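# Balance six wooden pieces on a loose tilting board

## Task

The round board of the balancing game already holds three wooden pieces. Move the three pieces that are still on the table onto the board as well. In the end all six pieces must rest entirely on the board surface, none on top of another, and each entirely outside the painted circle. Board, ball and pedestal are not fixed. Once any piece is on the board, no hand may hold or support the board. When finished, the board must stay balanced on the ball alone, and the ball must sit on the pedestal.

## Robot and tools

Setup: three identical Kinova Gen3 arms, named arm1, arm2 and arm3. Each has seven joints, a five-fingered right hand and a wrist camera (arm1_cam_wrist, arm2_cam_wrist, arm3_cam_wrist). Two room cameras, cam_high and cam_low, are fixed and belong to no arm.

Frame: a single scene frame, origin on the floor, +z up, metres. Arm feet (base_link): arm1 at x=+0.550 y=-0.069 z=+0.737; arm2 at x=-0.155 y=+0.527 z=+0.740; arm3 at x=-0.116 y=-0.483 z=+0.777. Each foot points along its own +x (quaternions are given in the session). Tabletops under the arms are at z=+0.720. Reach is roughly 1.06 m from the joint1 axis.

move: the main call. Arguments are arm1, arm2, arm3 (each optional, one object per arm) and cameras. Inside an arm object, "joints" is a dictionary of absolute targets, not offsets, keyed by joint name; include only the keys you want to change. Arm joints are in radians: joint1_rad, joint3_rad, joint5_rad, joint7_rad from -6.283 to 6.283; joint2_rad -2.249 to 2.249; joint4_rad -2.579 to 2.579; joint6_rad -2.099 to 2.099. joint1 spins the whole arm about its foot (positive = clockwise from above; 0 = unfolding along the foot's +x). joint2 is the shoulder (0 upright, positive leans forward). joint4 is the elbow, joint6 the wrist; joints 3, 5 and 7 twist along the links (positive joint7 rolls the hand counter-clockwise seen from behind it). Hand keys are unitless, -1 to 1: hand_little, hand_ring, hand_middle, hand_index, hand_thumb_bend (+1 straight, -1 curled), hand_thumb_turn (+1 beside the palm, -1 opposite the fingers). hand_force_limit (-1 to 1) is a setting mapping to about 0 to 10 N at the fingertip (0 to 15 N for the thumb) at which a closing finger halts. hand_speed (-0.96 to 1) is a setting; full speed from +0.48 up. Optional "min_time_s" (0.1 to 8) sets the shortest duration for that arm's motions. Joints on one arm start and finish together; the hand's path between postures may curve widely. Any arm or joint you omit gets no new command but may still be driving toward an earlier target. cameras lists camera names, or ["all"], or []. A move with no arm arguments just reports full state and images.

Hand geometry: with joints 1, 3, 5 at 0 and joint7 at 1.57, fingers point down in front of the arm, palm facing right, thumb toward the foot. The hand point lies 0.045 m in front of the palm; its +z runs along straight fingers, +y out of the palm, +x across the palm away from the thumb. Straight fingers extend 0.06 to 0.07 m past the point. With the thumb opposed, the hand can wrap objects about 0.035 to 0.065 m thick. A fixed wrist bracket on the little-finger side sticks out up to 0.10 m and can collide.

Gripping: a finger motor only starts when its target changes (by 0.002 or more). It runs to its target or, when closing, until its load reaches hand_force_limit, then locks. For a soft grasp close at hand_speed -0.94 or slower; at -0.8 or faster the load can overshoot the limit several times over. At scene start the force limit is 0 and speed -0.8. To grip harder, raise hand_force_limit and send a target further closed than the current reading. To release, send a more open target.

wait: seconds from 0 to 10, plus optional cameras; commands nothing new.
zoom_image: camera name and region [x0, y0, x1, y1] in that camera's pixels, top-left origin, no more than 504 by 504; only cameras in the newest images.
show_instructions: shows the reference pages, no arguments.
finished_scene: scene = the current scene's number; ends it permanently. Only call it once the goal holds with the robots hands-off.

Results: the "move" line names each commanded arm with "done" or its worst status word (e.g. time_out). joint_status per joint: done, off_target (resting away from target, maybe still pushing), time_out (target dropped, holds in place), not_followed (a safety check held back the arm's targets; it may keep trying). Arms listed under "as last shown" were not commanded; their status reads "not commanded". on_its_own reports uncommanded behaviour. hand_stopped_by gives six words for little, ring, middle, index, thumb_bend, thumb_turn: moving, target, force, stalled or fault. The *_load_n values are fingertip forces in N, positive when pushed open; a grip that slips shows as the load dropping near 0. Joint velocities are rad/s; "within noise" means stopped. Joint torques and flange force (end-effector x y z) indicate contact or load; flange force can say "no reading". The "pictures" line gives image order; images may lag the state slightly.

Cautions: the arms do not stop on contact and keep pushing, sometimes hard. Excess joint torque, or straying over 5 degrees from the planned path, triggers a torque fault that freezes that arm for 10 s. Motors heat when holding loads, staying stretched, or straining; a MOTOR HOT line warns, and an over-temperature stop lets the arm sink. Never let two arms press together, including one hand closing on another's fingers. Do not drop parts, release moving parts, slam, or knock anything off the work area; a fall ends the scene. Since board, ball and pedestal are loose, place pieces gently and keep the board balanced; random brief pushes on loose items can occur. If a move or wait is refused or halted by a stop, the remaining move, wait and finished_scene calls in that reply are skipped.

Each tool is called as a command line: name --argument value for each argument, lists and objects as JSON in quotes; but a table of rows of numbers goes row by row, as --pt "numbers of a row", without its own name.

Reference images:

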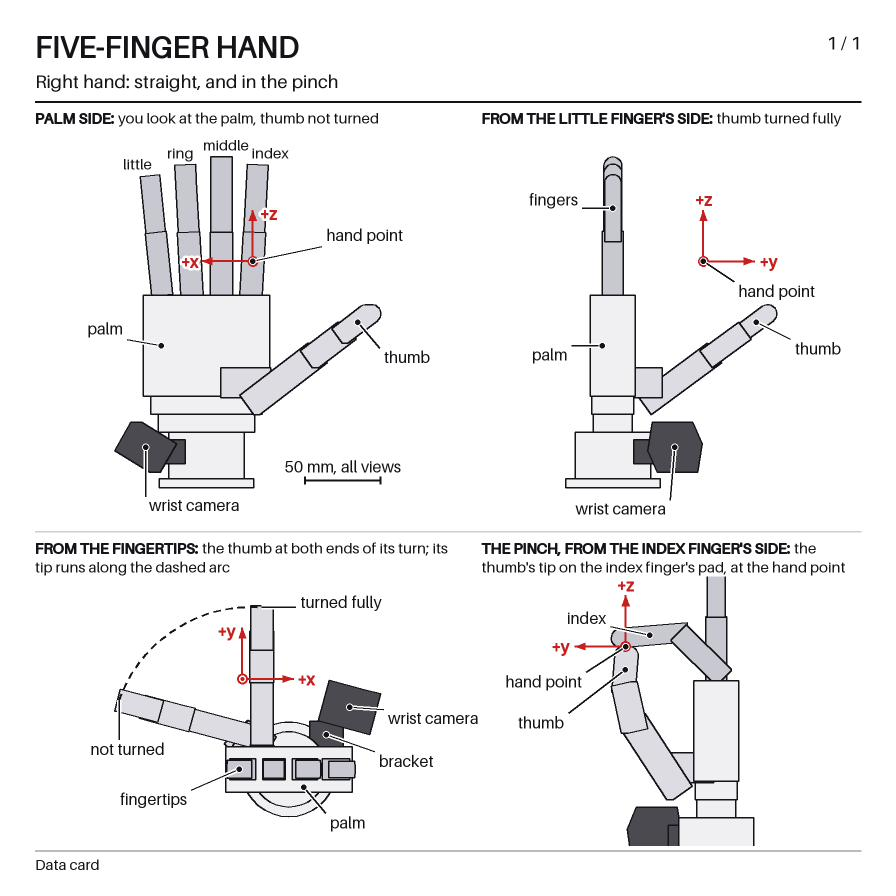

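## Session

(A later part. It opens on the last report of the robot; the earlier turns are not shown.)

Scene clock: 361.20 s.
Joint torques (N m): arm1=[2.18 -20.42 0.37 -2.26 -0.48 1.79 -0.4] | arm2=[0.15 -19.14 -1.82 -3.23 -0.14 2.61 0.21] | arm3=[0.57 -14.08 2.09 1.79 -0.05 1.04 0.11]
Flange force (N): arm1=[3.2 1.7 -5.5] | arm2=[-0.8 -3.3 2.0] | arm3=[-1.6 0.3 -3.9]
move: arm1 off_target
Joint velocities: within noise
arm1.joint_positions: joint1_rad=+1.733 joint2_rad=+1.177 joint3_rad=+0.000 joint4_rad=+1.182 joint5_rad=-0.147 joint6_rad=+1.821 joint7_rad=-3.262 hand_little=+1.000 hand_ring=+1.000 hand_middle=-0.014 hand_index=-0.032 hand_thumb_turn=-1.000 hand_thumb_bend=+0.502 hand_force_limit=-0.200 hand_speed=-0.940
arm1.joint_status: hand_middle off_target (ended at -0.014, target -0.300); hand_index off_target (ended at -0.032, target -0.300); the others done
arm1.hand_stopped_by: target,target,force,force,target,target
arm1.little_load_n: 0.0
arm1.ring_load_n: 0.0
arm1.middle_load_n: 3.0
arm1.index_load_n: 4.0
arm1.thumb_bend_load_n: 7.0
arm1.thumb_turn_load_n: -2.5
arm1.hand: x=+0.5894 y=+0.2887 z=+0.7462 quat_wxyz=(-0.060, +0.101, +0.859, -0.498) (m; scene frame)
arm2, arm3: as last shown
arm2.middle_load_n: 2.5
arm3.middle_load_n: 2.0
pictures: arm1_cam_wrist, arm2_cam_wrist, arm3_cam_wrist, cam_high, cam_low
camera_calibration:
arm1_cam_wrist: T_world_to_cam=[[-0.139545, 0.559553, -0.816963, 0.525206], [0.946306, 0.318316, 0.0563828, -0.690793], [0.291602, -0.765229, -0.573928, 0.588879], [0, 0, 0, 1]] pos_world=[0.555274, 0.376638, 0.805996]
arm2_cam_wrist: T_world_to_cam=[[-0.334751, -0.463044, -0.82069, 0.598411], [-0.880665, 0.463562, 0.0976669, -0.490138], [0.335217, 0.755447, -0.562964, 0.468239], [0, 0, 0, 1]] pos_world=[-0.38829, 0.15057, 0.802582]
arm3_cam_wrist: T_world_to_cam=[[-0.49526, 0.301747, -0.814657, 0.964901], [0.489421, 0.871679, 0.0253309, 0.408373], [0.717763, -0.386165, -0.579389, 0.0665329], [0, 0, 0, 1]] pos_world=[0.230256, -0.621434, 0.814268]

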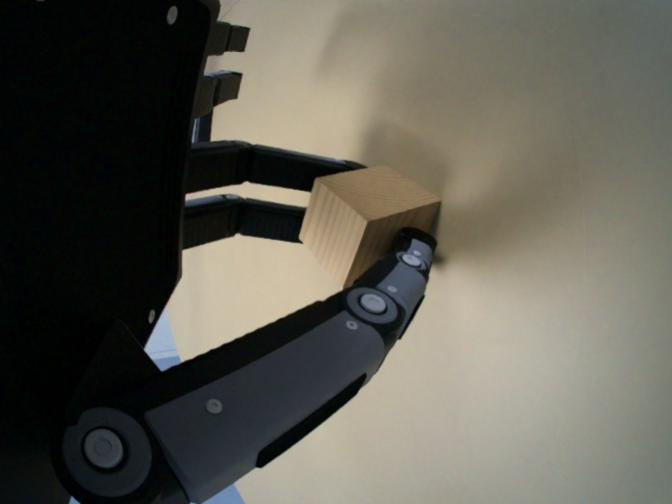

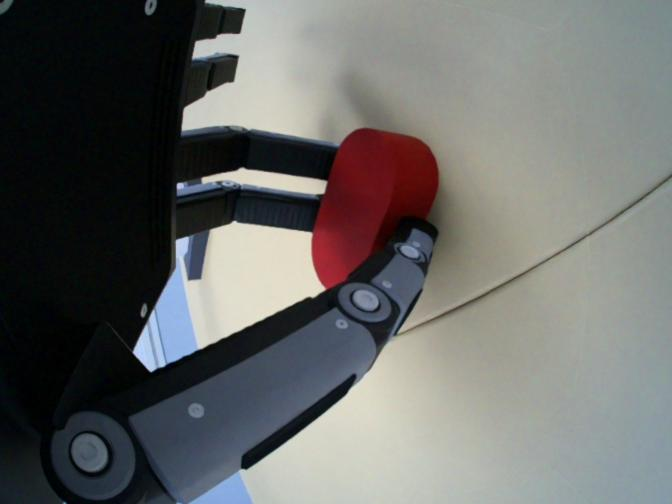

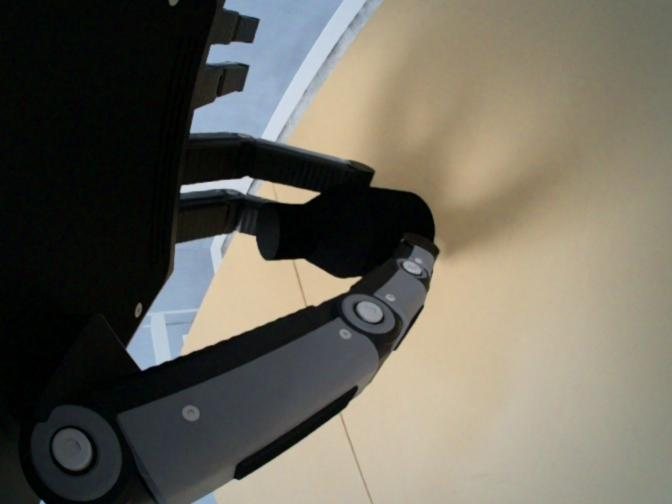

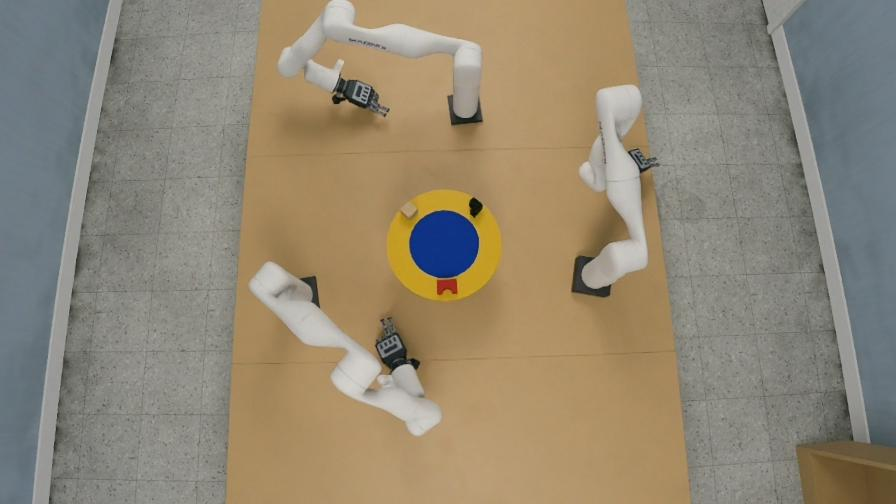

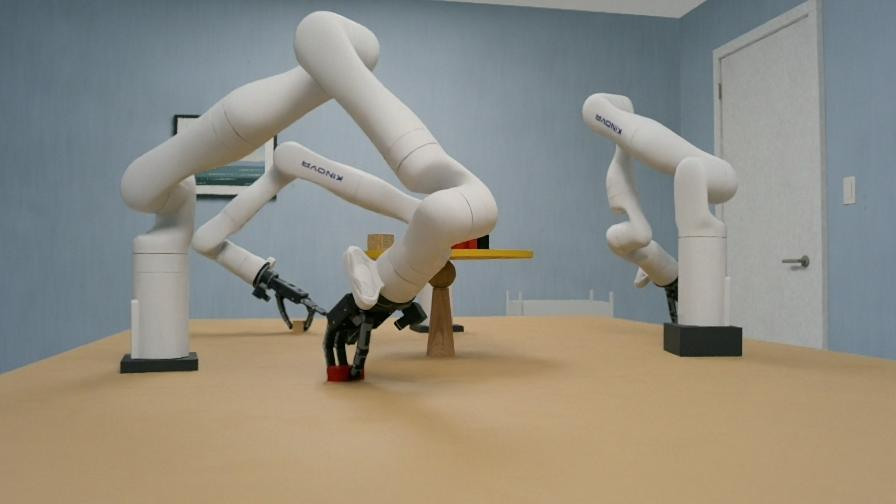

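move --arm1 '{"joints": {"joint1_rad": 1.7335, "joint2_rad": 1.0406, "joint4_rad": 1.1962, "joint5_rad": -0.1532, "joint6_rad": 1.942, "joint7_rad": -3.2807}, "min_time_s": 2.5}' --arm2 '{"joints": {"joint1_rad": 0.8334, "joint2_rad": 0.9573, "joint4_rad": 1.3202, "joint5_rad": -0.3631, "joint6_rad": 1.8553, "joint7_rad": -3.459}, "min_time_s": 2.5}' --arm3 '{"joints": {"joint1_rad": 1.128, "joint2_rad": 0.6552, "joint4_rad": 2.4225, "joint5_rad": 1.7741, "joint6_rad": 1.0332, "joint7_rad": -3.069}, "min_time_s": 2.5}' --cameras '[]'

move --arm1 '{"joints": {"joint1_rad": 1.7335, "joint2_rad": 0.0058, "joint4_rad": 2.2537, "joint5_rad": -1.6327, "joint6_rad": 0.5936, "joint7_rad": -4.2385}, "min_time_s": 4}' --arm2 '{"joints": {"joint1_rad": 1.3, "joint2_rad": 0.1527, "joint4_rad": 2.0986, "joint5_rad": -1.2851, "joint6_rad": 1.0568, "joint7_rad": -4.1792}, "min_time_s": 4}' --arm3 '{"joints": {"joint1_rad": 1.1812, "joint2_rad": 0.0473, "joint4_rad": 2.4009, "joint5_rad": 1.2701, "joint6_rad": 1.1289, "joint7_rad": -2.3592}, "min_time_s": 4}' --cameras '["all"]'

Scene clock: 489.83 s.
Joint torques (N m): arm1=[2.16 -20.17 0.5 -2.98 -0.49 1.93 -0.4] | arm2=[0.11 -18.63 -1.84 -4.13 -0.23 2.72 0.17] | arm3=[0.66 -12.47 1.99 -0.81 0.5 1.68 0.04]
Flange force (N): arm1=[3.2 1.3 -5.1] | arm2=[-0.4 -2.1 2.5] | arm3=[-2.1 2.0 -3.8]
move: arm1 done; arm2 done; arm3 done
Joint velocities: within noise
arm1.joint_positions: joint1_rad=+1.734 joint2_rad=+1.041 joint3_rad=+0.000 joint4_rad=+1.196 joint5_rad=-0.153 joint6_rad=+1.942 joint7_rad=-3.281 hand_little=+1.000 hand_ring=+1.000 hand_middle=-0.014 hand_index=-0.032 hand_thumb_turn=-1.000 hand_thumb_bend=+0.502 hand_force_limit=-0.200 hand_speed=-0.940
arm1.joint_status: all done
arm1.hand_stopped_by: target,target,force,force,target,target
arm1.little_load_n: 0.0
arm1.ring_load_n: 0.0
arm1.middle_load_n: 3.5
arm1.index_load_n: 4.0
arm1.thumb_bend_load_n: 7.0
arm1.thumb_turn_load_n: -2.5
arm1.hand: x=+0.5897 y=+0.2890 z=+0.8261 quat_wxyz=(-0.060, +0.100, +0.859, -0.498) (m; scene frame)
arm2.joint_positions: joint1_rad=+0.833 joint2_rad=+0.957 joint3_rad=+0.000 joint4_rad=+1.320 joint5_rad=-0.363 joint6_rad=+1.855 joint7_rad=-3.459 hand_little=+1.000 hand_ring=+1.000 hand_middle=-0.014 hand_index=-0.037 hand_thumb_turn=-1.000 hand_thumb_bend=+0.502 hand_force_limit=-0.200 hand_speed=-0.940
arm2.joint_status: all done
arm2.hand_stopped_by: target,target,force,force,target,target
arm2.little_load_n: 0.0
arm2.ring_load_n: 0.0
arm2.middle_load_n: 2.5
arm2.index_load_n: 4.0
arm2.thumb_bend_load_n: 6.5
arm2.thumb_turn_load_n: -2.0
arm2.hand: x=-0.3346 y=+0.2321 z=+0.8496 quat_wxyz=(+0.428, -0.742, +0.447, -0.258) (m; scene frame)
arm3.joint_positions: joint1_rad=+1.128 joint2_rad=+0.655 joint3_rad=+0.000 joint4_rad=+2.422 joint5_rad=+1.774 joint6_rad=+1.033 joint7_rad=-3.069 hand_little=+1.000 hand_ring=+1.000 hand_middle=-0.020 hand_index=-0.065 hand_thumb_turn=-1.000 hand_thumb_bend=+0.501 hand_force_limit=-0.200 hand_speed=-0.940
arm3.joint_status: all done
arm3.hand_stopped_by: target,target,force,force,target,target
arm3.little_load_n: 0.0
arm3.ring_load_n: -0.5
arm3.middle_load_n: 2.0
arm3.index_load_n: 3.5
arm3.thumb_bend_load_n: 5.0
arm3.thumb_turn_load_n: 0.0
arm3.hand: x=+0.3006 y=-0.6485 z=+0.8665 quat_wxyz=(-0.121, +0.204, -0.845, +0.479) (m; scene frame)
pictures: none
No camera images: "cameras" was empty.

Scene clock: 494.20 s.
Joint torques (N m): arm1=[2.3 -8.27 0.41 -6.59 -1.41 0.73 -0.44] | arm2=[0.09 -8.58 -1.87 -6.66 -1.25 1.76 0.14] | arm3=[0.7 -5.92 0.54 -5.11 1.71 1.07 0.03]
Flange force (N): arm1=[-0.5 -3.8 3.9] | arm2=[-2.0 -1.4 -0.8] | arm3=[-0.6 0.9 -5.8]
move: arm1 done; arm2 done; arm3 done
Joint velocities: within noise
arm1.joint_positions: joint1_rad=+1.733 joint2_rad=+0.006 joint3_rad=+0.000 joint4_rad=+2.254 joint5_rad=-1.633 joint6_rad=+0.594 joint7_rad=-4.239 hand_little=+1.000 hand_ring=+1.000 hand_middle=-0.014 hand_index=-0.032 hand_thumb_turn=-1.000 hand_thumb_bend=+0.502 hand_force_limit=-0.200 hand_speed=-0.940
arm1.joint_status: all done
arm1.hand_stopped_by: target,target,force,force,target,target
arm1.little_load_n: 0.0
arm1.ring_load_n: 0.0
arm1.middle_load_n: 3.5
arm1.index_load_n: 4.0
arm1.thumb_bend_load_n: 6.5
arm1.thumb_turn_load_n: -2.5
arm1.hand: x=+0.4211 y=+0.3572 z=+1.0289 quat_wxyz=(-0.475, +0.824, +0.267, -0.157) (m; scene frame)
arm2.joint_positions: joint1_rad=+1.300 joint2_rad=+0.153 joint3_rad=+0.000 joint4_rad=+2.099 joint5_rad=-1.285 joint6_rad=+1.057 joint7_rad=-4.179 hand_little=+1.000 hand_ring=+1.000 hand_middle=-0.014 hand_index=-0.037 hand_thumb_turn=-1.000 hand_thumb_bend=+0.502 hand_force_limit=-0.200 hand_speed=-0.940
arm2.joint_status: all done
arm2.hand_stopped_by: target,target,force,force,target,target
arm2.little_load_n: 0.0
arm2.ring_load_n: 0.0
arm2.middle_load_n: 2.5
arm2.index_load_n: 4.0
arm2.thumb_bend_load_n: 6.5
arm2.thumb_turn_load_n: -2.0
arm2.hand: x=-0.3755 y=+0.1810 z=+1.0294 quat_wxyz=(+0.040, -0.069, +0.863, -0.498) (m; scene frame)
arm3.joint_positions: joint1_rad=+1.181 joint2_rad=+0.047 joint3_rad=+0.000 joint4_rad=+2.401 joint5_rad=+1.270 joint6_rad=+1.129 joint7_rad=-2.359 hand_little=+1.000 hand_ring=+1.000 hand_middle=-0.020 hand_index=-0.065 hand_thumb_turn=-1.000 hand_thumb_bend=+0.501 hand_force_limit=-0.200 hand_speed=-0.940
arm3.joint_status: all done
arm3.hand_stopped_by: target,target,force,force,target,target
arm3.little_load_n: 0.0
arm3.ring_load_n: 0.0
arm3.middle_load_n: 2.0
arm3.index_load_n: 3.5
arm3.thumb_bend_load_n: 5.0
arm3.thumb_turn_load_n: 0.0
arm3.hand: x=+0.2000 y=-0.7019 z=+1.0242 quat_wxyz=(-0.068, +0.113, -0.862, +0.489) (m; scene frame)
pictures: arm1_cam_wrist, arm2_cam_wrist, arm3_cam_wrist, cam_high, cam_low
camera_calibration:
arm1_cam_wrist: T_world_to_cam=[[0.512585, -0.262606, -0.817493, 0.713992], [-0.370348, -0.926585, 0.0654339, 0.420431], [-0.77466, 0.269216, -0.57221, 0.930309], [0, 0, 0, 1]] pos_world=[0.510397, 0.326609, 1.08851]
arm2_cam_wrist: T_world_to_cam=[[-0.334591, 0.463587, -0.820449, 0.628473], [0.716594, 0.690576, 0.0979663, 0.0368446], [0.611998, -0.55515, -0.563264, 1.02414], [0, 0, 0, 1]] pos_world=[-0.442896, 0.251758, 1.08888]
arm3_cam_wrist: T_world_to_cam=[[-0.422096, 0.401258, -0.812913, 1.20146], [0.664308, 0.747079, 0.0238284, 0.371994], [0.616872, -0.529966, -0.581898, 0.212307], [0, 0, 0, 1]] pos_world=[0.129045, -0.647489, 1.09136]

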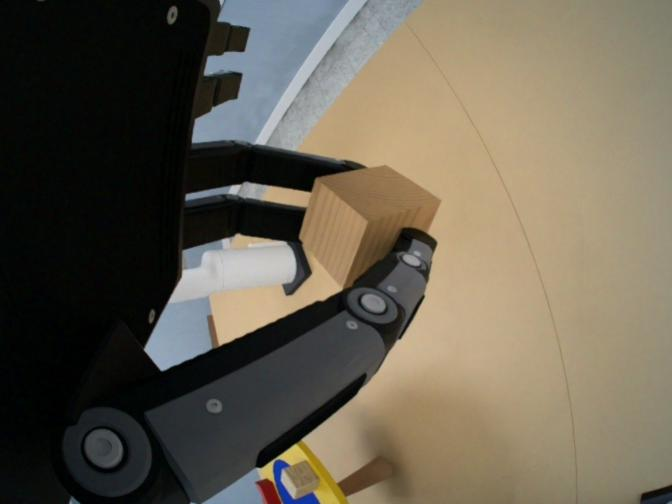

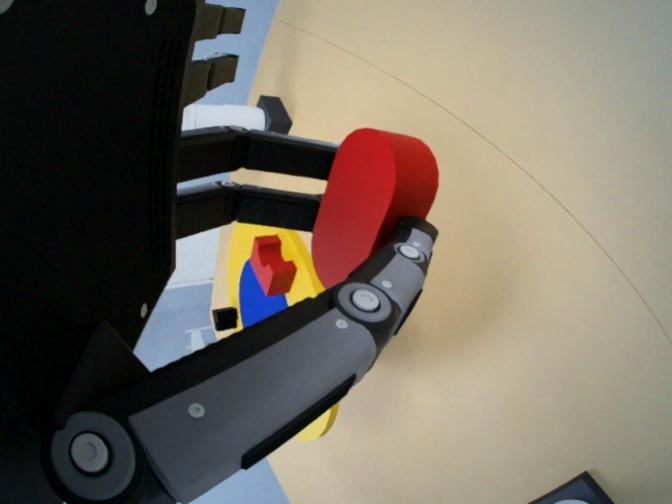

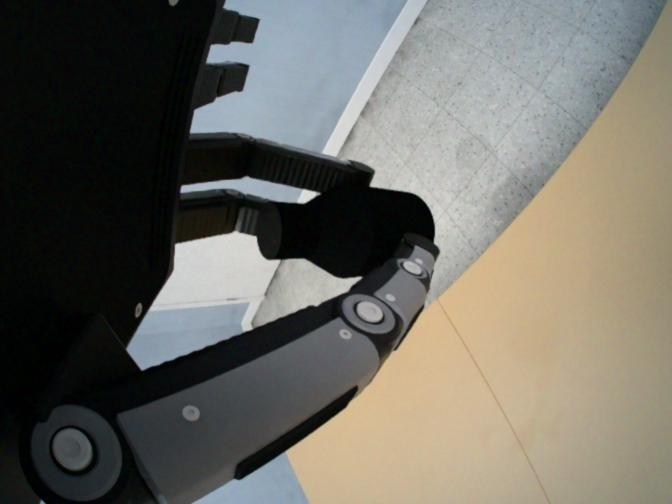

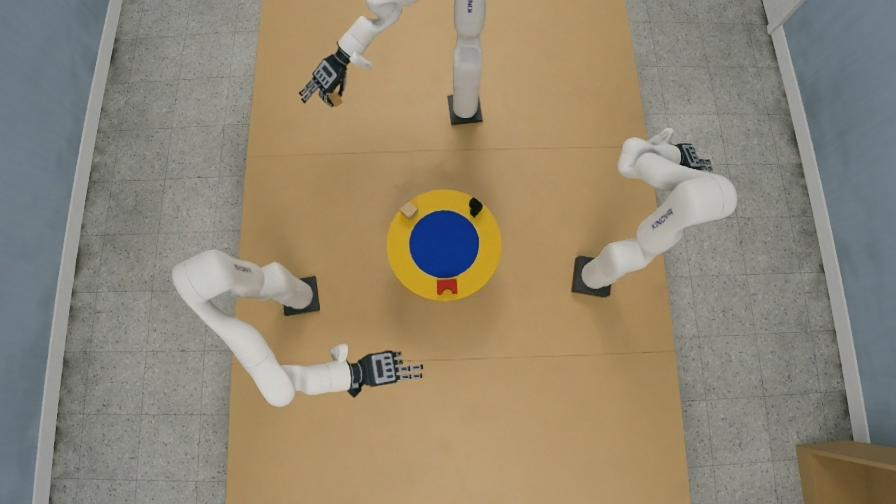

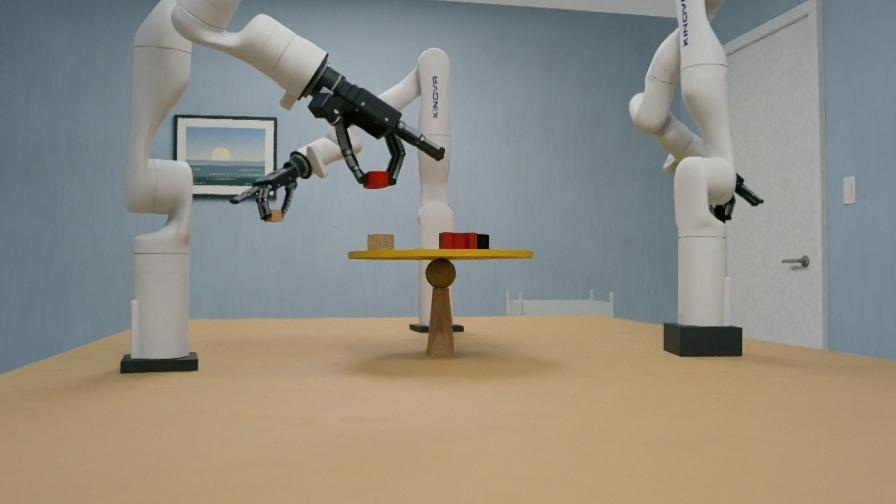

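move --arm1 '{"joints": {"joint1_rad": 0.6531}, "min_time_s": 4.5}' --arm2 '{"joints": {"joint1_rad": 0.6299}, "min_time_s": 3}' --arm3 '{"joints": {"joint1_rad": -0.8055}, "min_time_s": 5}' --cameras '["all"]'

Scene clock: 508.73 s.
Joint torques (N m): arm1=[2.25 -8.14 0.28 -6.67 -1.44 0.75 -0.37] | arm2=[0.08 -8.57 -1.78 -6.69 -1.3 1.73 0.21] | arm3=[0.87 -5.87 0.67 -5.18 1.73 1.05 0.04]
Flange force (N): arm1=[-0.4 -4.1 3.2] | arm2=[-2.1 -1.7 -1.0] | arm3=[-0.6 1.0 -5.8]
move: arm1 done; arm2 done; arm3 done
Joint velocities: within noise
arm1.joint_positions: joint1_rad=+0.653 joint2_rad=+0.006 joint3_rad=+0.000 joint4_rad=+2.254 joint5_rad=-1.633 joint6_rad=+0.594 joint7_rad=-4.239 hand_little=+1.000 hand_ring=+1.000 hand_middle=-0.014 hand_index=-0.032 hand_thumb_turn=-1.000 hand_thumb_bend=+0.502 hand_force_limit=-0.200 hand_speed=-0.940
arm1.joint_status: all done
arm1.hand_stopped_by: target,target,force,force,target,target
arm1.little_load_n: 0.0
arm1.ring_load_n: 0.0
arm1.middle_load_n: 3.0
arm1.index_load_n: 4.0
arm1.thumb_bend_load_n: 7.0
arm1.thumb_turn_load_n: -2.5
arm1.hand: x=+0.1146 y=+0.0174 z=+1.0312 quat_wxyz=(-0.329, +0.568, +0.653, -0.380) (m; scene frame)
arm2.joint_positions: joint1_rad=+0.630 joint2_rad=+0.153 joint3_rad=+0.000 joint4_rad=+2.099 joint5_rad=-1.285 joint6_rad=+1.057 joint7_rad=-4.179 hand_little=+1.000 hand_ring=+1.000 hand_middle=-0.014 hand_index=-0.037 hand_thumb_turn=-1.000 hand_thumb_bend=+0.502 hand_force_limit=-0.200 hand_speed=-0.940
arm2.joint_status: all done
arm2.hand_stopped_by: target,target,force,force,target,target
arm2.little_load_n: 0.0
arm2.ring_load_n: 0.0
arm2.middle_load_n: 2.5
arm2.index_load_n: 3.5
arm2.thumb_bend_load_n: 6.5
arm2.thumb_turn_load_n: -1.5
arm2.hand: x=-0.1131 y=+0.1186 z=+1.0294 quat_wxyz=(+0.202, -0.349, +0.793, -0.458) (m; scene frame)
arm3.joint_positions: joint1_rad=-0.805 joint2_rad=+0.047 joint3_rad=+0.000 joint4_rad=+2.401 joint5_rad=+1.270 joint6_rad=+1.129 joint7_rad=-2.359 hand_little=+1.000 hand_ring=+1.000 hand_middle=-0.020 hand_index=-0.065 hand_thumb_turn=-1.000 hand_thumb_bend=+0.501 hand_force_limit=-0.200 hand_speed=-0.940
arm3.joint_status: all done
arm3.hand_stopped_by: target,target,force,force,target,target
arm3.little_load_n: 0.0
arm3.ring_load_n: 0.0
arm3.middle_load_n: 2.0
arm3.index_load_n: 3.5
arm3.thumb_bend_load_n: 5.0
arm3.thumb_turn_load_n: 0.0
arm3.hand: x=-0.0478 y=-0.1102 z=+1.0334 quat_wxyz=(-0.458, +0.778, -0.374, +0.213) (m; scene frame)
pictures: arm1_cam_wrist, arm2_cam_wrist, arm3_cam_wrist, cam_high, cam_low
camera_calibration:
arm1_cam_wrist: T_world_to_cam=[[0.469087, 0.330562, -0.818955, 0.779872], [0.643234, -0.763288, 0.060344, -0.121831], [-0.605151, -0.555086, -0.570677, 0.779029], [0, 0, 0, 1]] pos_world=[0.183968, 0.0816404, 1.09061]
arm2_cam_wrist: T_world_to_cam=[[-0.550035, 0.155572, -0.820524, 0.757432], [0.132805, 0.986288, 0.0979754, -0.209121], [0.824515, -0.0550797, -0.563153, 0.793574], [0, 0, 0, 1]] pos_world=[-0.209927, 0.132128, 1.08888]
arm3_cam_wrist: T_world_to_cam=[[-0.181502, -0.530861, -0.827795, 0.791187], [-0.952068, 0.305621, 0.012757, -0.0200207], [0.246219, 0.790432, -0.560886, 0.790169], [0, 0, 0, 1]] pos_world=[-0.0700137, -0.198446, 1.09839]

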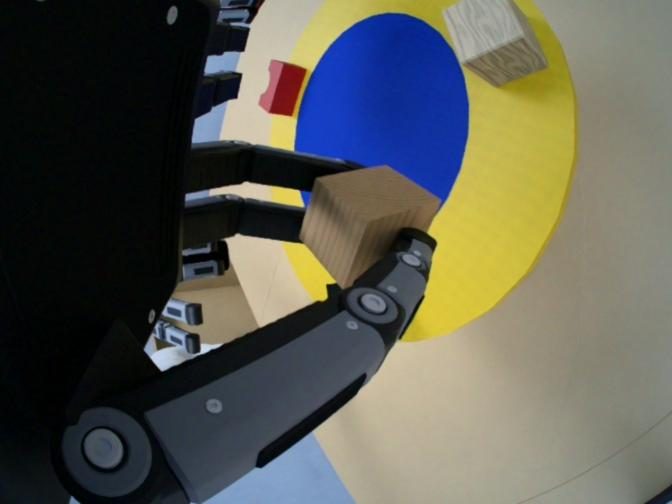

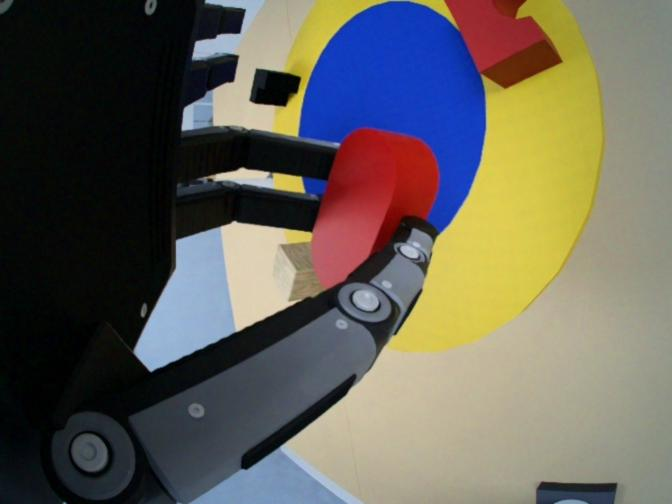

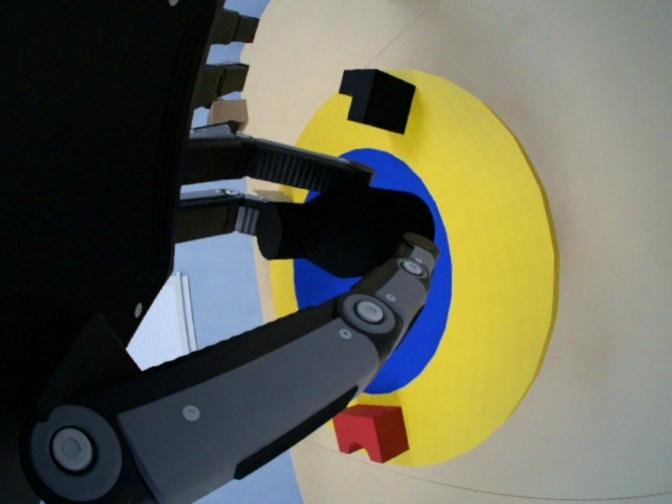

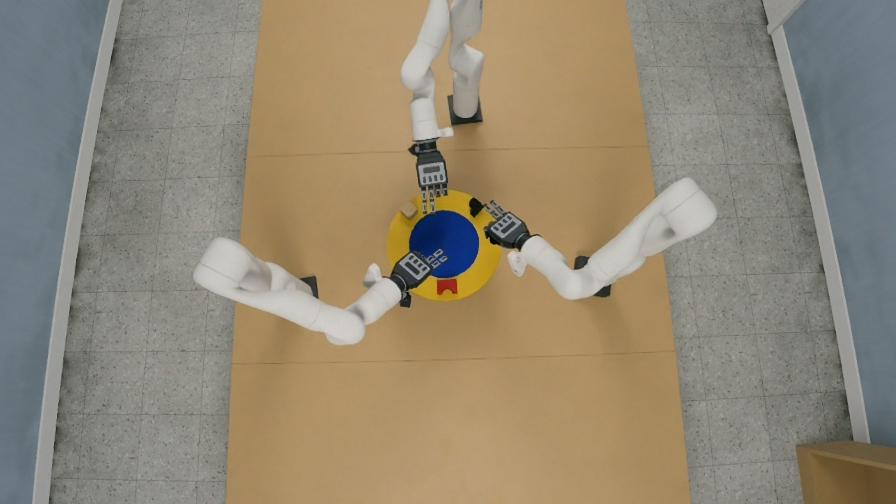

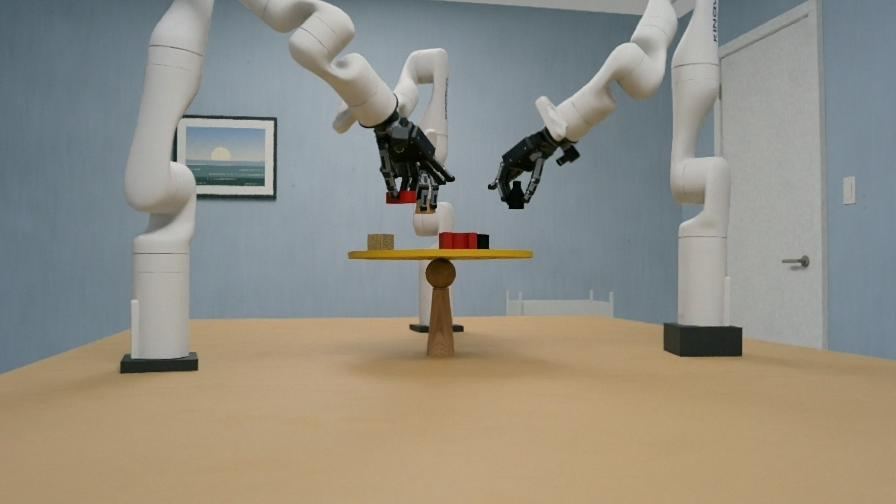

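move --arm1 '{"joints": {"joint1_rad": 0.6416, "joint2_rad": 0.219, "joint4_rad": 2.3915, "joint5_rad": -2.1028, "joint6_rad": 0.6954, "joint7_rad": -3.6668}, "min_time_s": 4}' --arm2 '{"joints": {"joint1_rad": 0.6402, "joint2_rad": 0.3285, "joint4_rad": 2.2325, "joint5_rad": -1.4629, "joint6_rad": 1.0033, "joint7_rad": -3.8222}, "min_time_s": 4}' --arm3 '{"joints": {"joint1_rad": -0.8002, "joint2_rad": 0.3265, "joint4_rad": 2.5339, "joint5_rad": 1.4913, "joint6_rad": 1.0486, "joint7_rad": -2.818}, "min_time_s": 4}' --cameras '["all"]'

zoom_image --camera "cam_low" --region '[340, 200, 440, 270]'

zoom_image --camera "cam_low" --region '[440, 200, 540, 270]'

Scene clock: 605.73 s.
Joint torques (N m): arm1=[2.23 -10.01 0.13 -4.48 -1.02 1.69 -0.43] | arm2=[0.13 -9.92 -2.04 -4.91 -0.79 2.38 0.21] | arm3=[0.85 -8.25 1.39 -2.27 1 1.59 0.06]
Flange force (N): arm1=[-2.3 -2.5 5.8] | arm2=[-1.8 -2.9 -1.0] | arm3=[-1.4 1.4 -5.7]
move: arm1 done; arm2 done; arm3 done
Joint velocities: within noise
arm1.joint_positions: joint1_rad=+0.642 joint2_rad=+0.219 joint3_rad=+0.000 joint4_rad=+2.392 joint5_rad=-2.103 joint6_rad=+0.695 joint7_rad=-3.667 hand_little=+1.000 hand_ring=+1.000 hand_middle=-0.014 hand_index=-0.032 hand_thumb_turn=-1.000 hand_thumb_bend=+0.502 hand_force_limit=-0.200 hand_speed=-0.940
arm1.joint_status: all done
arm1.hand_stopped_by: target,target,force,force,target,target
arm1.little_load_n: 0.0
arm1.ring_load_n: 0.0
arm1.middle_load_n: 3.0
arm1.index_load_n: 4.0
arm1.thumb_bend_load_n: 7.0
arm1.thumb_turn_load_n: -2.0
arm1.hand: x=+0.1072 y=+0.0175 z=+0.9508 quat_wxyz=(-0.330, +0.566, +0.653, -0.380) (m; scene frame)
arm2.joint_positions: joint1_rad=+0.640 joint2_rad=+0.329 joint3_rad=+0.000 joint4_rad=+2.233 joint5_rad=-1.463 joint6_rad=+1.003 joint7_rad=-3.822 hand_little=+1.000 hand_ring=+1.000 hand_middle=-0.014 hand_index=-0.037 hand_thumb_turn=-1.000 hand_thumb_bend=+0.502 hand_force_limit=-0.200 hand_speed=-0.940
arm2.joint_status: all done
arm2.hand_stopped_by: target,target,force,force,target,target
arm2.little_load_n: 0.0
arm2.ring_load_n: 0.0
arm2.middle_load_n: 2.0
arm2.index_load_n: 4.0
arm2.thumb_bend_load_n: 6.5
arm2.thumb_turn_load_n: -2.0
arm2.hand: x=-0.1154 y=+0.1204 z=+0.9471 quat_wxyz=(+0.202, -0.349, +0.792, -0.458) (m; scene frame)
arm3.joint_positions: joint1_rad=-0.800 joint2_rad=+0.327 joint3_rad=+0.000 joint4_rad=+2.534 joint5_rad=+1.491 joint6_rad=+1.049 joint7_rad=-2.818 hand_little=+1.000 hand_ring=+1.000 hand_middle=-0.020 hand_index=-0.065 hand_thumb_turn=-1.000 hand_thumb_bend=+0.501 hand_force_limit=-0.200 hand_speed=-0.940
arm3.joint_status: all done
arm3.hand_stopped_by: target,target,force,force,target,target
arm3.little_load_n: 0.0
arm3.ring_load_n: 0.0
arm3.middle_load_n: 2.0
arm3.index_load_n: 3.5
arm3.thumb_bend_load_n: 5.5
arm3.thumb_turn_load_n: 0.0
arm3.hand: x=-0.0472 y=-0.1067 z=+0.9519 quat_wxyz=(-0.459, +0.777, -0.374, +0.213) (m; scene frame)
pictures: arm1_cam_wrist, arm2_cam_wrist, arm3_cam_wrist, cam_high, cam_low
camera_calibration:
arm1_cam_wrist: T_world_to_cam=[[0.465814, 0.33244, -0.820061, 0.718804], [0.644822, -0.762182, 0.0572977, -0.109475], [-0.605988, -0.555484, -0.5694, 0.727555], [0, 0, 0, 1]] pos_world=[0.176653, 0.0817458, 1.01001]
arm2_cam_wrist: T_world_to_cam=[[-0.549562, 0.15463, -0.821018, 0.688998], [0.132209, 0.986436, 0.0972889, -0.20197], [0.824926, -0.0550793, -0.562551, 0.748645], [0, 0, 0, 1]] pos_world=[-0.212227, 0.133925, 1.00648]
arm3_cam_wrist: T_world_to_cam=[[-0.181055, -0.529074, -0.829035, 0.726961], [-0.951949, 0.305996, 0.0126171, -0.019285], [0.247006, 0.791484, -0.559054, 0.739966], [0, 0, 0, 1]] pos_world=[-0.0695149, -0.195154, 1.0166]

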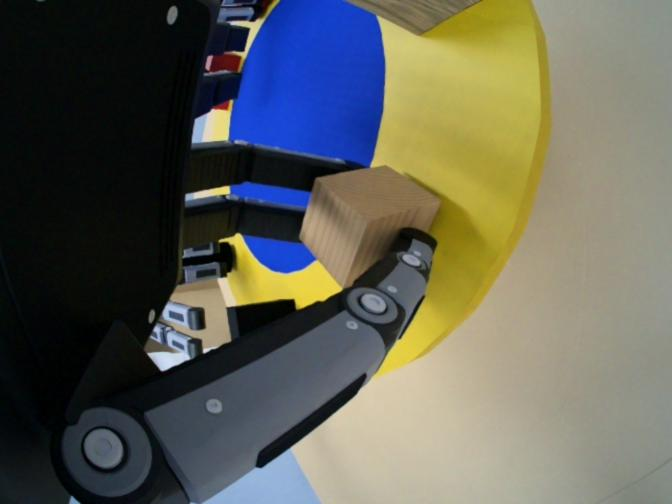

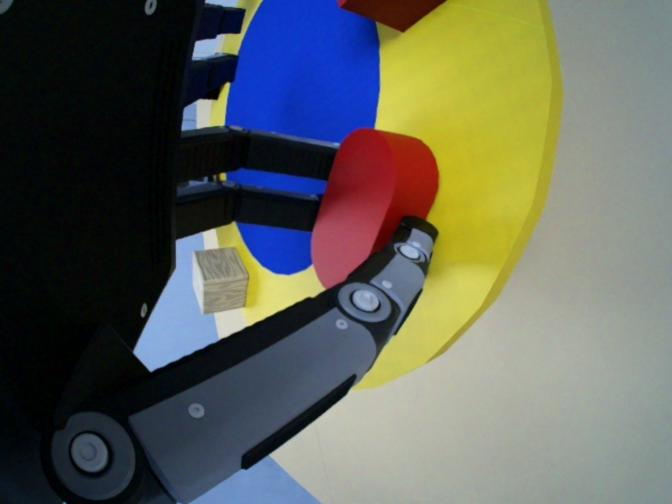

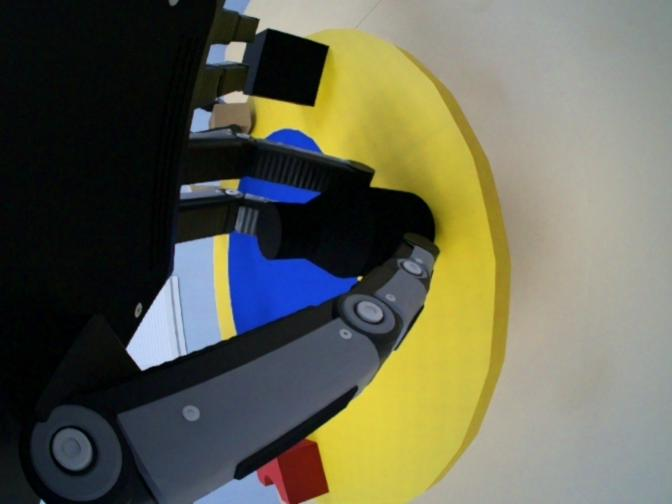

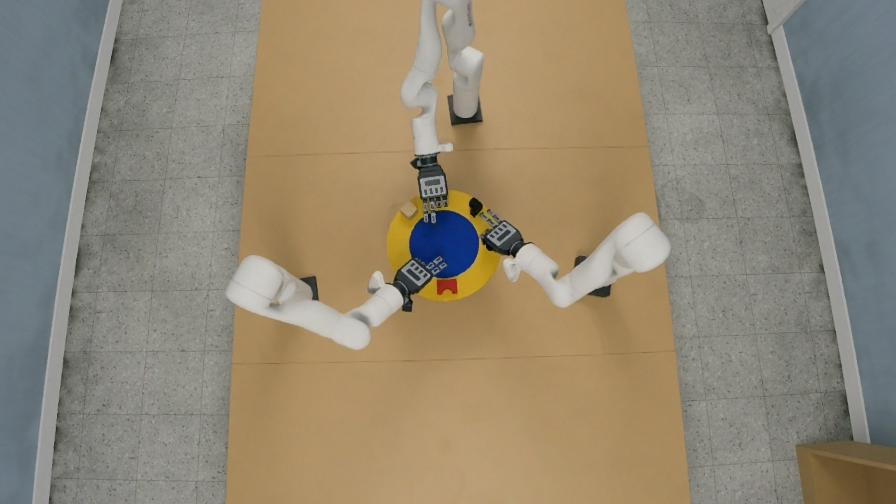

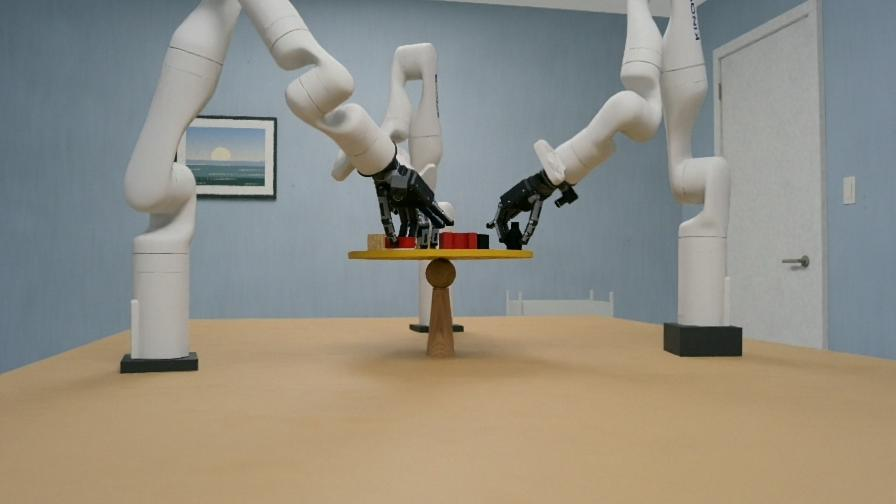

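Scaled by 5.040.

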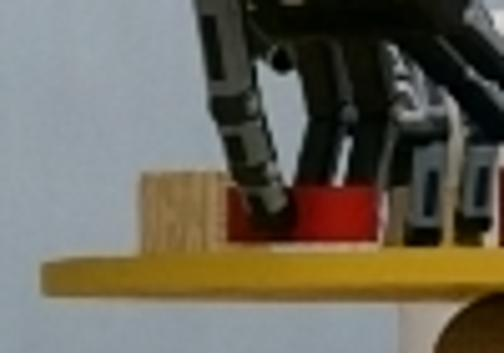

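Scaled by 5.040.

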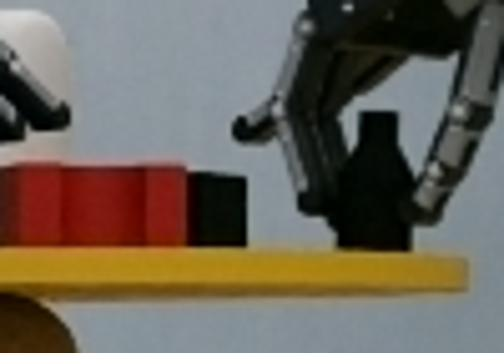

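move --arm1 '{"joints": {"joint1_rad": 0.6416, "joint2_rad": 0.2285, "joint4_rad": 2.3962, "joint5_rad": -2.1157, "joint6_rad": 0.6999, "joint7_rad": -3.6512}, "min_time_s": 1.5}' --arm2 '{"joints": {"joint1_rad": 0.6402, "joint2_rad": 0.3361, "joint4_rad": 2.2363, "joint5_rad": -1.4697, "joint6_rad": 1.0013, "joint7_rad": -3.8092}, "min_time_s": 1.5}' --arm3 '{"joints": {"joint1_rad": -0.8002, "joint2_rad": 0.3386, "joint4_rad": 2.5377, "joint5_rad": 1.4994, "joint6_rad": 1.0456, "joint7_rad": -2.8348}, "min_time_s": 1.5}' --cameras '["cam_low", "cam_high"]'

zoom_image --camera "cam_low" --region '[340, 200, 440, 270]'

zoom_image --camera "cam_low" --region '[440, 200, 540, 270]'

Scene clock: 625.53 s.
Joint torques (N m): arm1=[2.21 -10 0.18 -4.33 -0.96 1.67 -0.42] | arm2=[0.07 -9.89 -2.07 -4.75 -0.79 2.36 0.22] | arm3=[0.83 -8.32 1.44 -2.18 0.94 1.61 0.06]
Flange force (N): arm1=[-2.5 -2.6 5.8] | arm2=[-1.6 -3.2 -1.5] | arm3=[-1.3 1.5 -5.5]
move: arm1 done; arm2 done; arm3 done
Joint velocities: within noise
arm1.joint_positions: joint1_rad=+0.642 joint2_rad=+0.229 joint3_rad=+0.000 joint4_rad=+2.396 joint5_rad=-2.116 joint6_rad=+0.700 joint7_rad=-3.651 hand_little=+1.000 hand_ring=+1.000 hand_middle=-0.014 hand_index=-0.032 hand_thumb_turn=-1.000 hand_thumb_bend=+0.502 hand_force_limit=-0.200 hand_speed=-0.940
arm1.joint_status: all done
arm1.hand_stopped_by: target,target,force,force,target,target
arm1.little_load_n: 0.0
arm1.ring_load_n: -0.5
arm1.middle_load_n: 3.0
arm1.index_load_n: 4.0
arm1.thumb_bend_load_n: 7.0
arm1.thumb_turn_load_n: -2.0
arm1.hand: x=+0.1078 y=+0.0176 z=+0.9470 quat_wxyz=(-0.329, +0.567, +0.653, -0.380) (m; scene frame)
arm2.joint_positions: joint1_rad=+0.640 joint2_rad=+0.336 joint3_rad=+0.000 joint4_rad=+2.236 joint5_rad=-1.470 joint6_rad=+1.001 joint7_rad=-3.809 hand_little=+1.000 hand_ring=+1.000 hand_middle=-0.014 hand_index=-0.037 hand_thumb_turn=-1.000 hand_thumb_bend=+0.502 hand_force_limit=-0.200 hand_speed=-0.940
arm2.joint_status: all done
arm2.hand_stopped_by: target,target,force,force,target,target
arm2.little_load_n: 0.0
arm2.ring_load_n: 0.0
arm2.middle_load_n: 2.0
arm2.index_load_n: 3.5
arm2.thumb_bend_load_n: 6.5
arm2.thumb_turn_load_n: -2.0
arm2.hand: x=-0.1156 y=+0.1204 z=+0.9438 quat_wxyz=(+0.202, -0.349, +0.793, -0.458) (m; scene frame)
arm3.joint_positions: joint1_rad=-0.800 joint2_rad=+0.339 joint3_rad=+0.000 joint4_rad=+2.538 joint5_rad=+1.499 joint6_rad=+1.046 joint7_rad=-2.835 hand_little=+1.000 hand_ring=+1.000 hand_middle=-0.020 hand_index=-0.065 hand_thumb_turn=-1.000 hand_thumb_bend=+0.501 hand_force_limit=-0.200 hand_speed=-0.940
arm3.joint_status: all done
arm3.hand_stopped_by: target,target,force,force,target,target
arm3.little_load_n: 0.0
arm3.ring_load_n: 0.0
arm3.middle_load_n: 2.0
arm3.index_load_n: 3.0
arm3.thumb_bend_load_n: 5.0
arm3.thumb_turn_load_n: 0.0
arm3.hand: x=-0.0474 y=-0.1071 z=+0.9483 quat_wxyz=(-0.458, +0.778, -0.374, +0.213) (m; scene frame)
pictures: cam_high, cam_low

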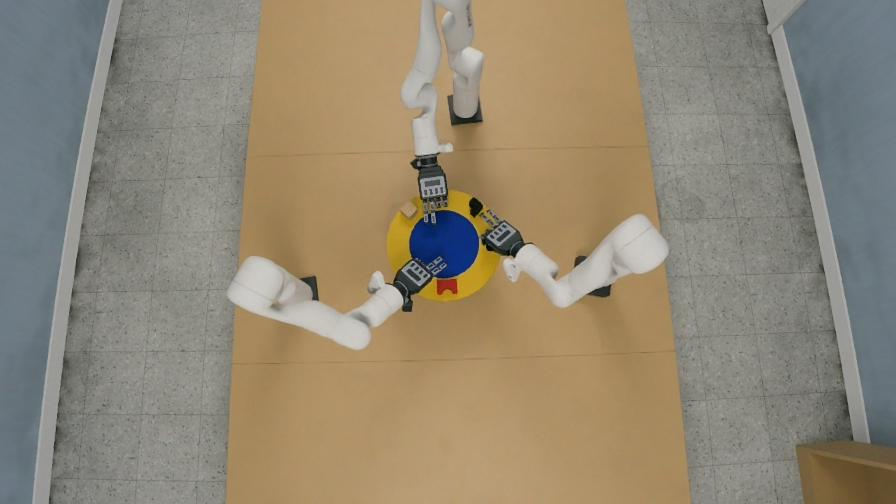

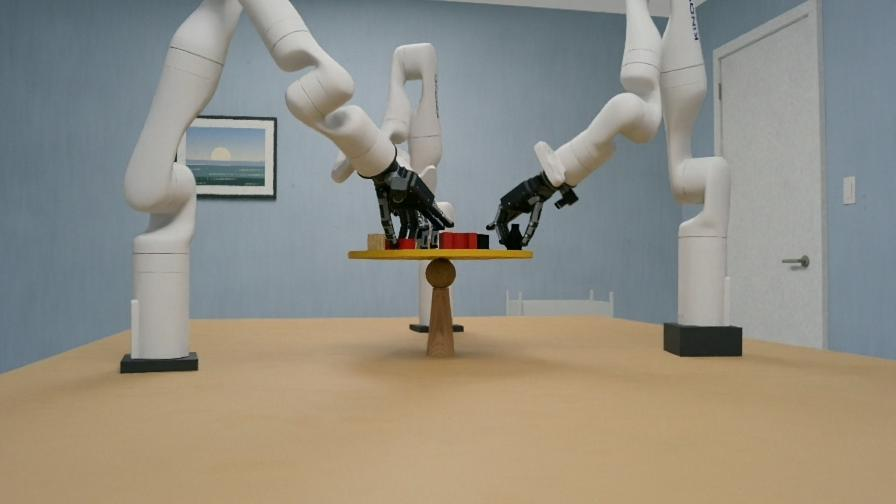

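Scaled by 5.040.

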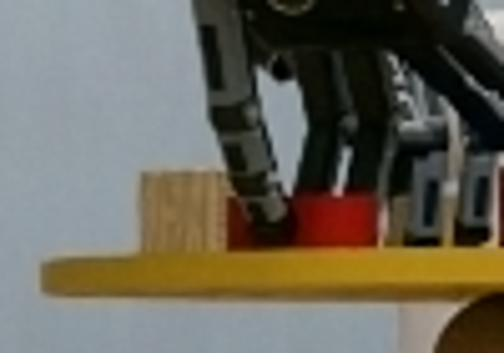

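Scaled by 5.040.

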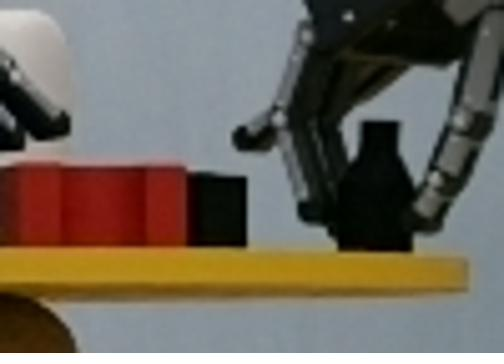

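move --arm2 '{"joints": {"joint2_rad": 0.3386, "joint4_rad": 2.2376, "joint5_rad": -1.472, "joint6_rad": 1.0006, "joint7_rad": -3.8049}, "min_time_s": 1}' --cameras '["cam_low"]'

zoom_image --camera "cam_low" --region '[340, 200, 440, 270]'

zoom_image --camera "cam_low" --region '[440, 200, 540, 270]'

Scene clock: 647.87 s.
Joint torques (N m): arm1=[2.18 -10.06 0.07 -4.4 -0.99 1.61 -0.42] | arm2=[0.05 -10.05 -2.12 -4.78 -0.77 2.32 0.18] | arm3=[0.92 -8.34 1.45 -2.16 0.93 1.59 0.05]
Flange force (N): arm1=[-2.2 -2.1 5.7] | arm2=[-1.6 -2.6 -1.3] | arm3=[-1.4 1.6 -5.8]
move: arm2 done
Joint velocities: within noise
arm1, arm3: as last shown
arm1.ring_load_n: 0.0
arm1.middle_load_n: 3.5
arm2.joint_positions: joint1_rad=+0.640 joint2_rad=+0.339 joint3_rad=+0.000 joint4_rad=+2.238 joint5_rad=-1.472 joint6_rad=+1.001 joint7_rad=-3.805 hand_little=+1.000 hand_ring=+1.000 hand_middle=-0.014 hand_index=-0.037 hand_thumb_turn=-1.000 hand_thumb_bend=+0.502 hand_force_limit=-0.200 hand_speed=-0.940
arm2.joint_status: all done
arm2.hand_stopped_by: target,target,force,force,target,target
arm2.little_load_n: 0.0
arm2.ring_load_n: 0.0
arm2.middle_load_n: 2.5
arm2.index_load_n: 4.0
arm2.thumb_bend_load_n: 6.0
arm2.thumb_turn_load_n: -1.5
arm2.hand: x=-0.1157 y=+0.1204 z=+0.9428 quat_wxyz=(+0.201, -0.349, +0.793, -0.457) (m; scene frame)
arm3.index_load_n: 3.5
pictures: cam_low

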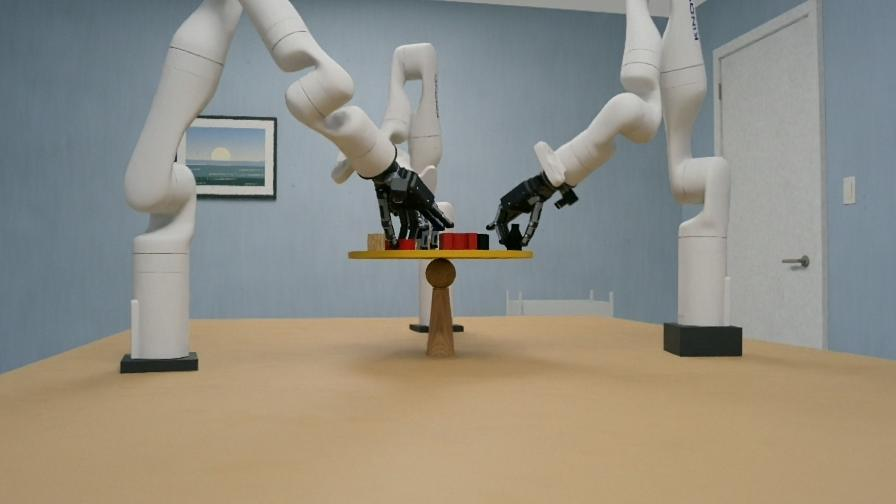

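Scaled by 5.040.

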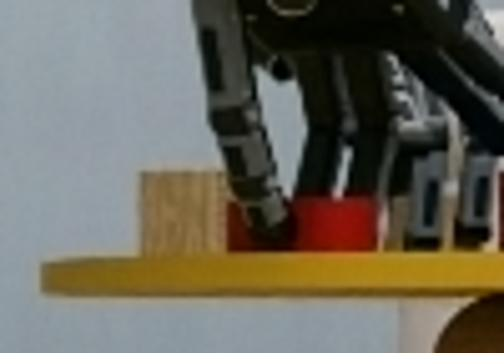

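Scaled by 5.040.

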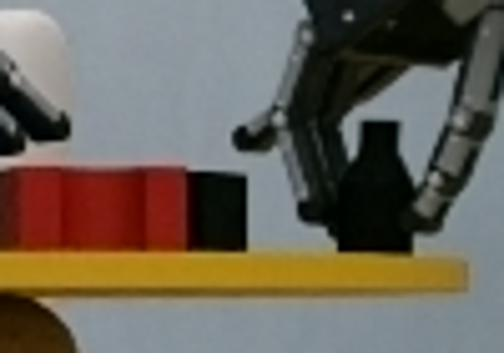

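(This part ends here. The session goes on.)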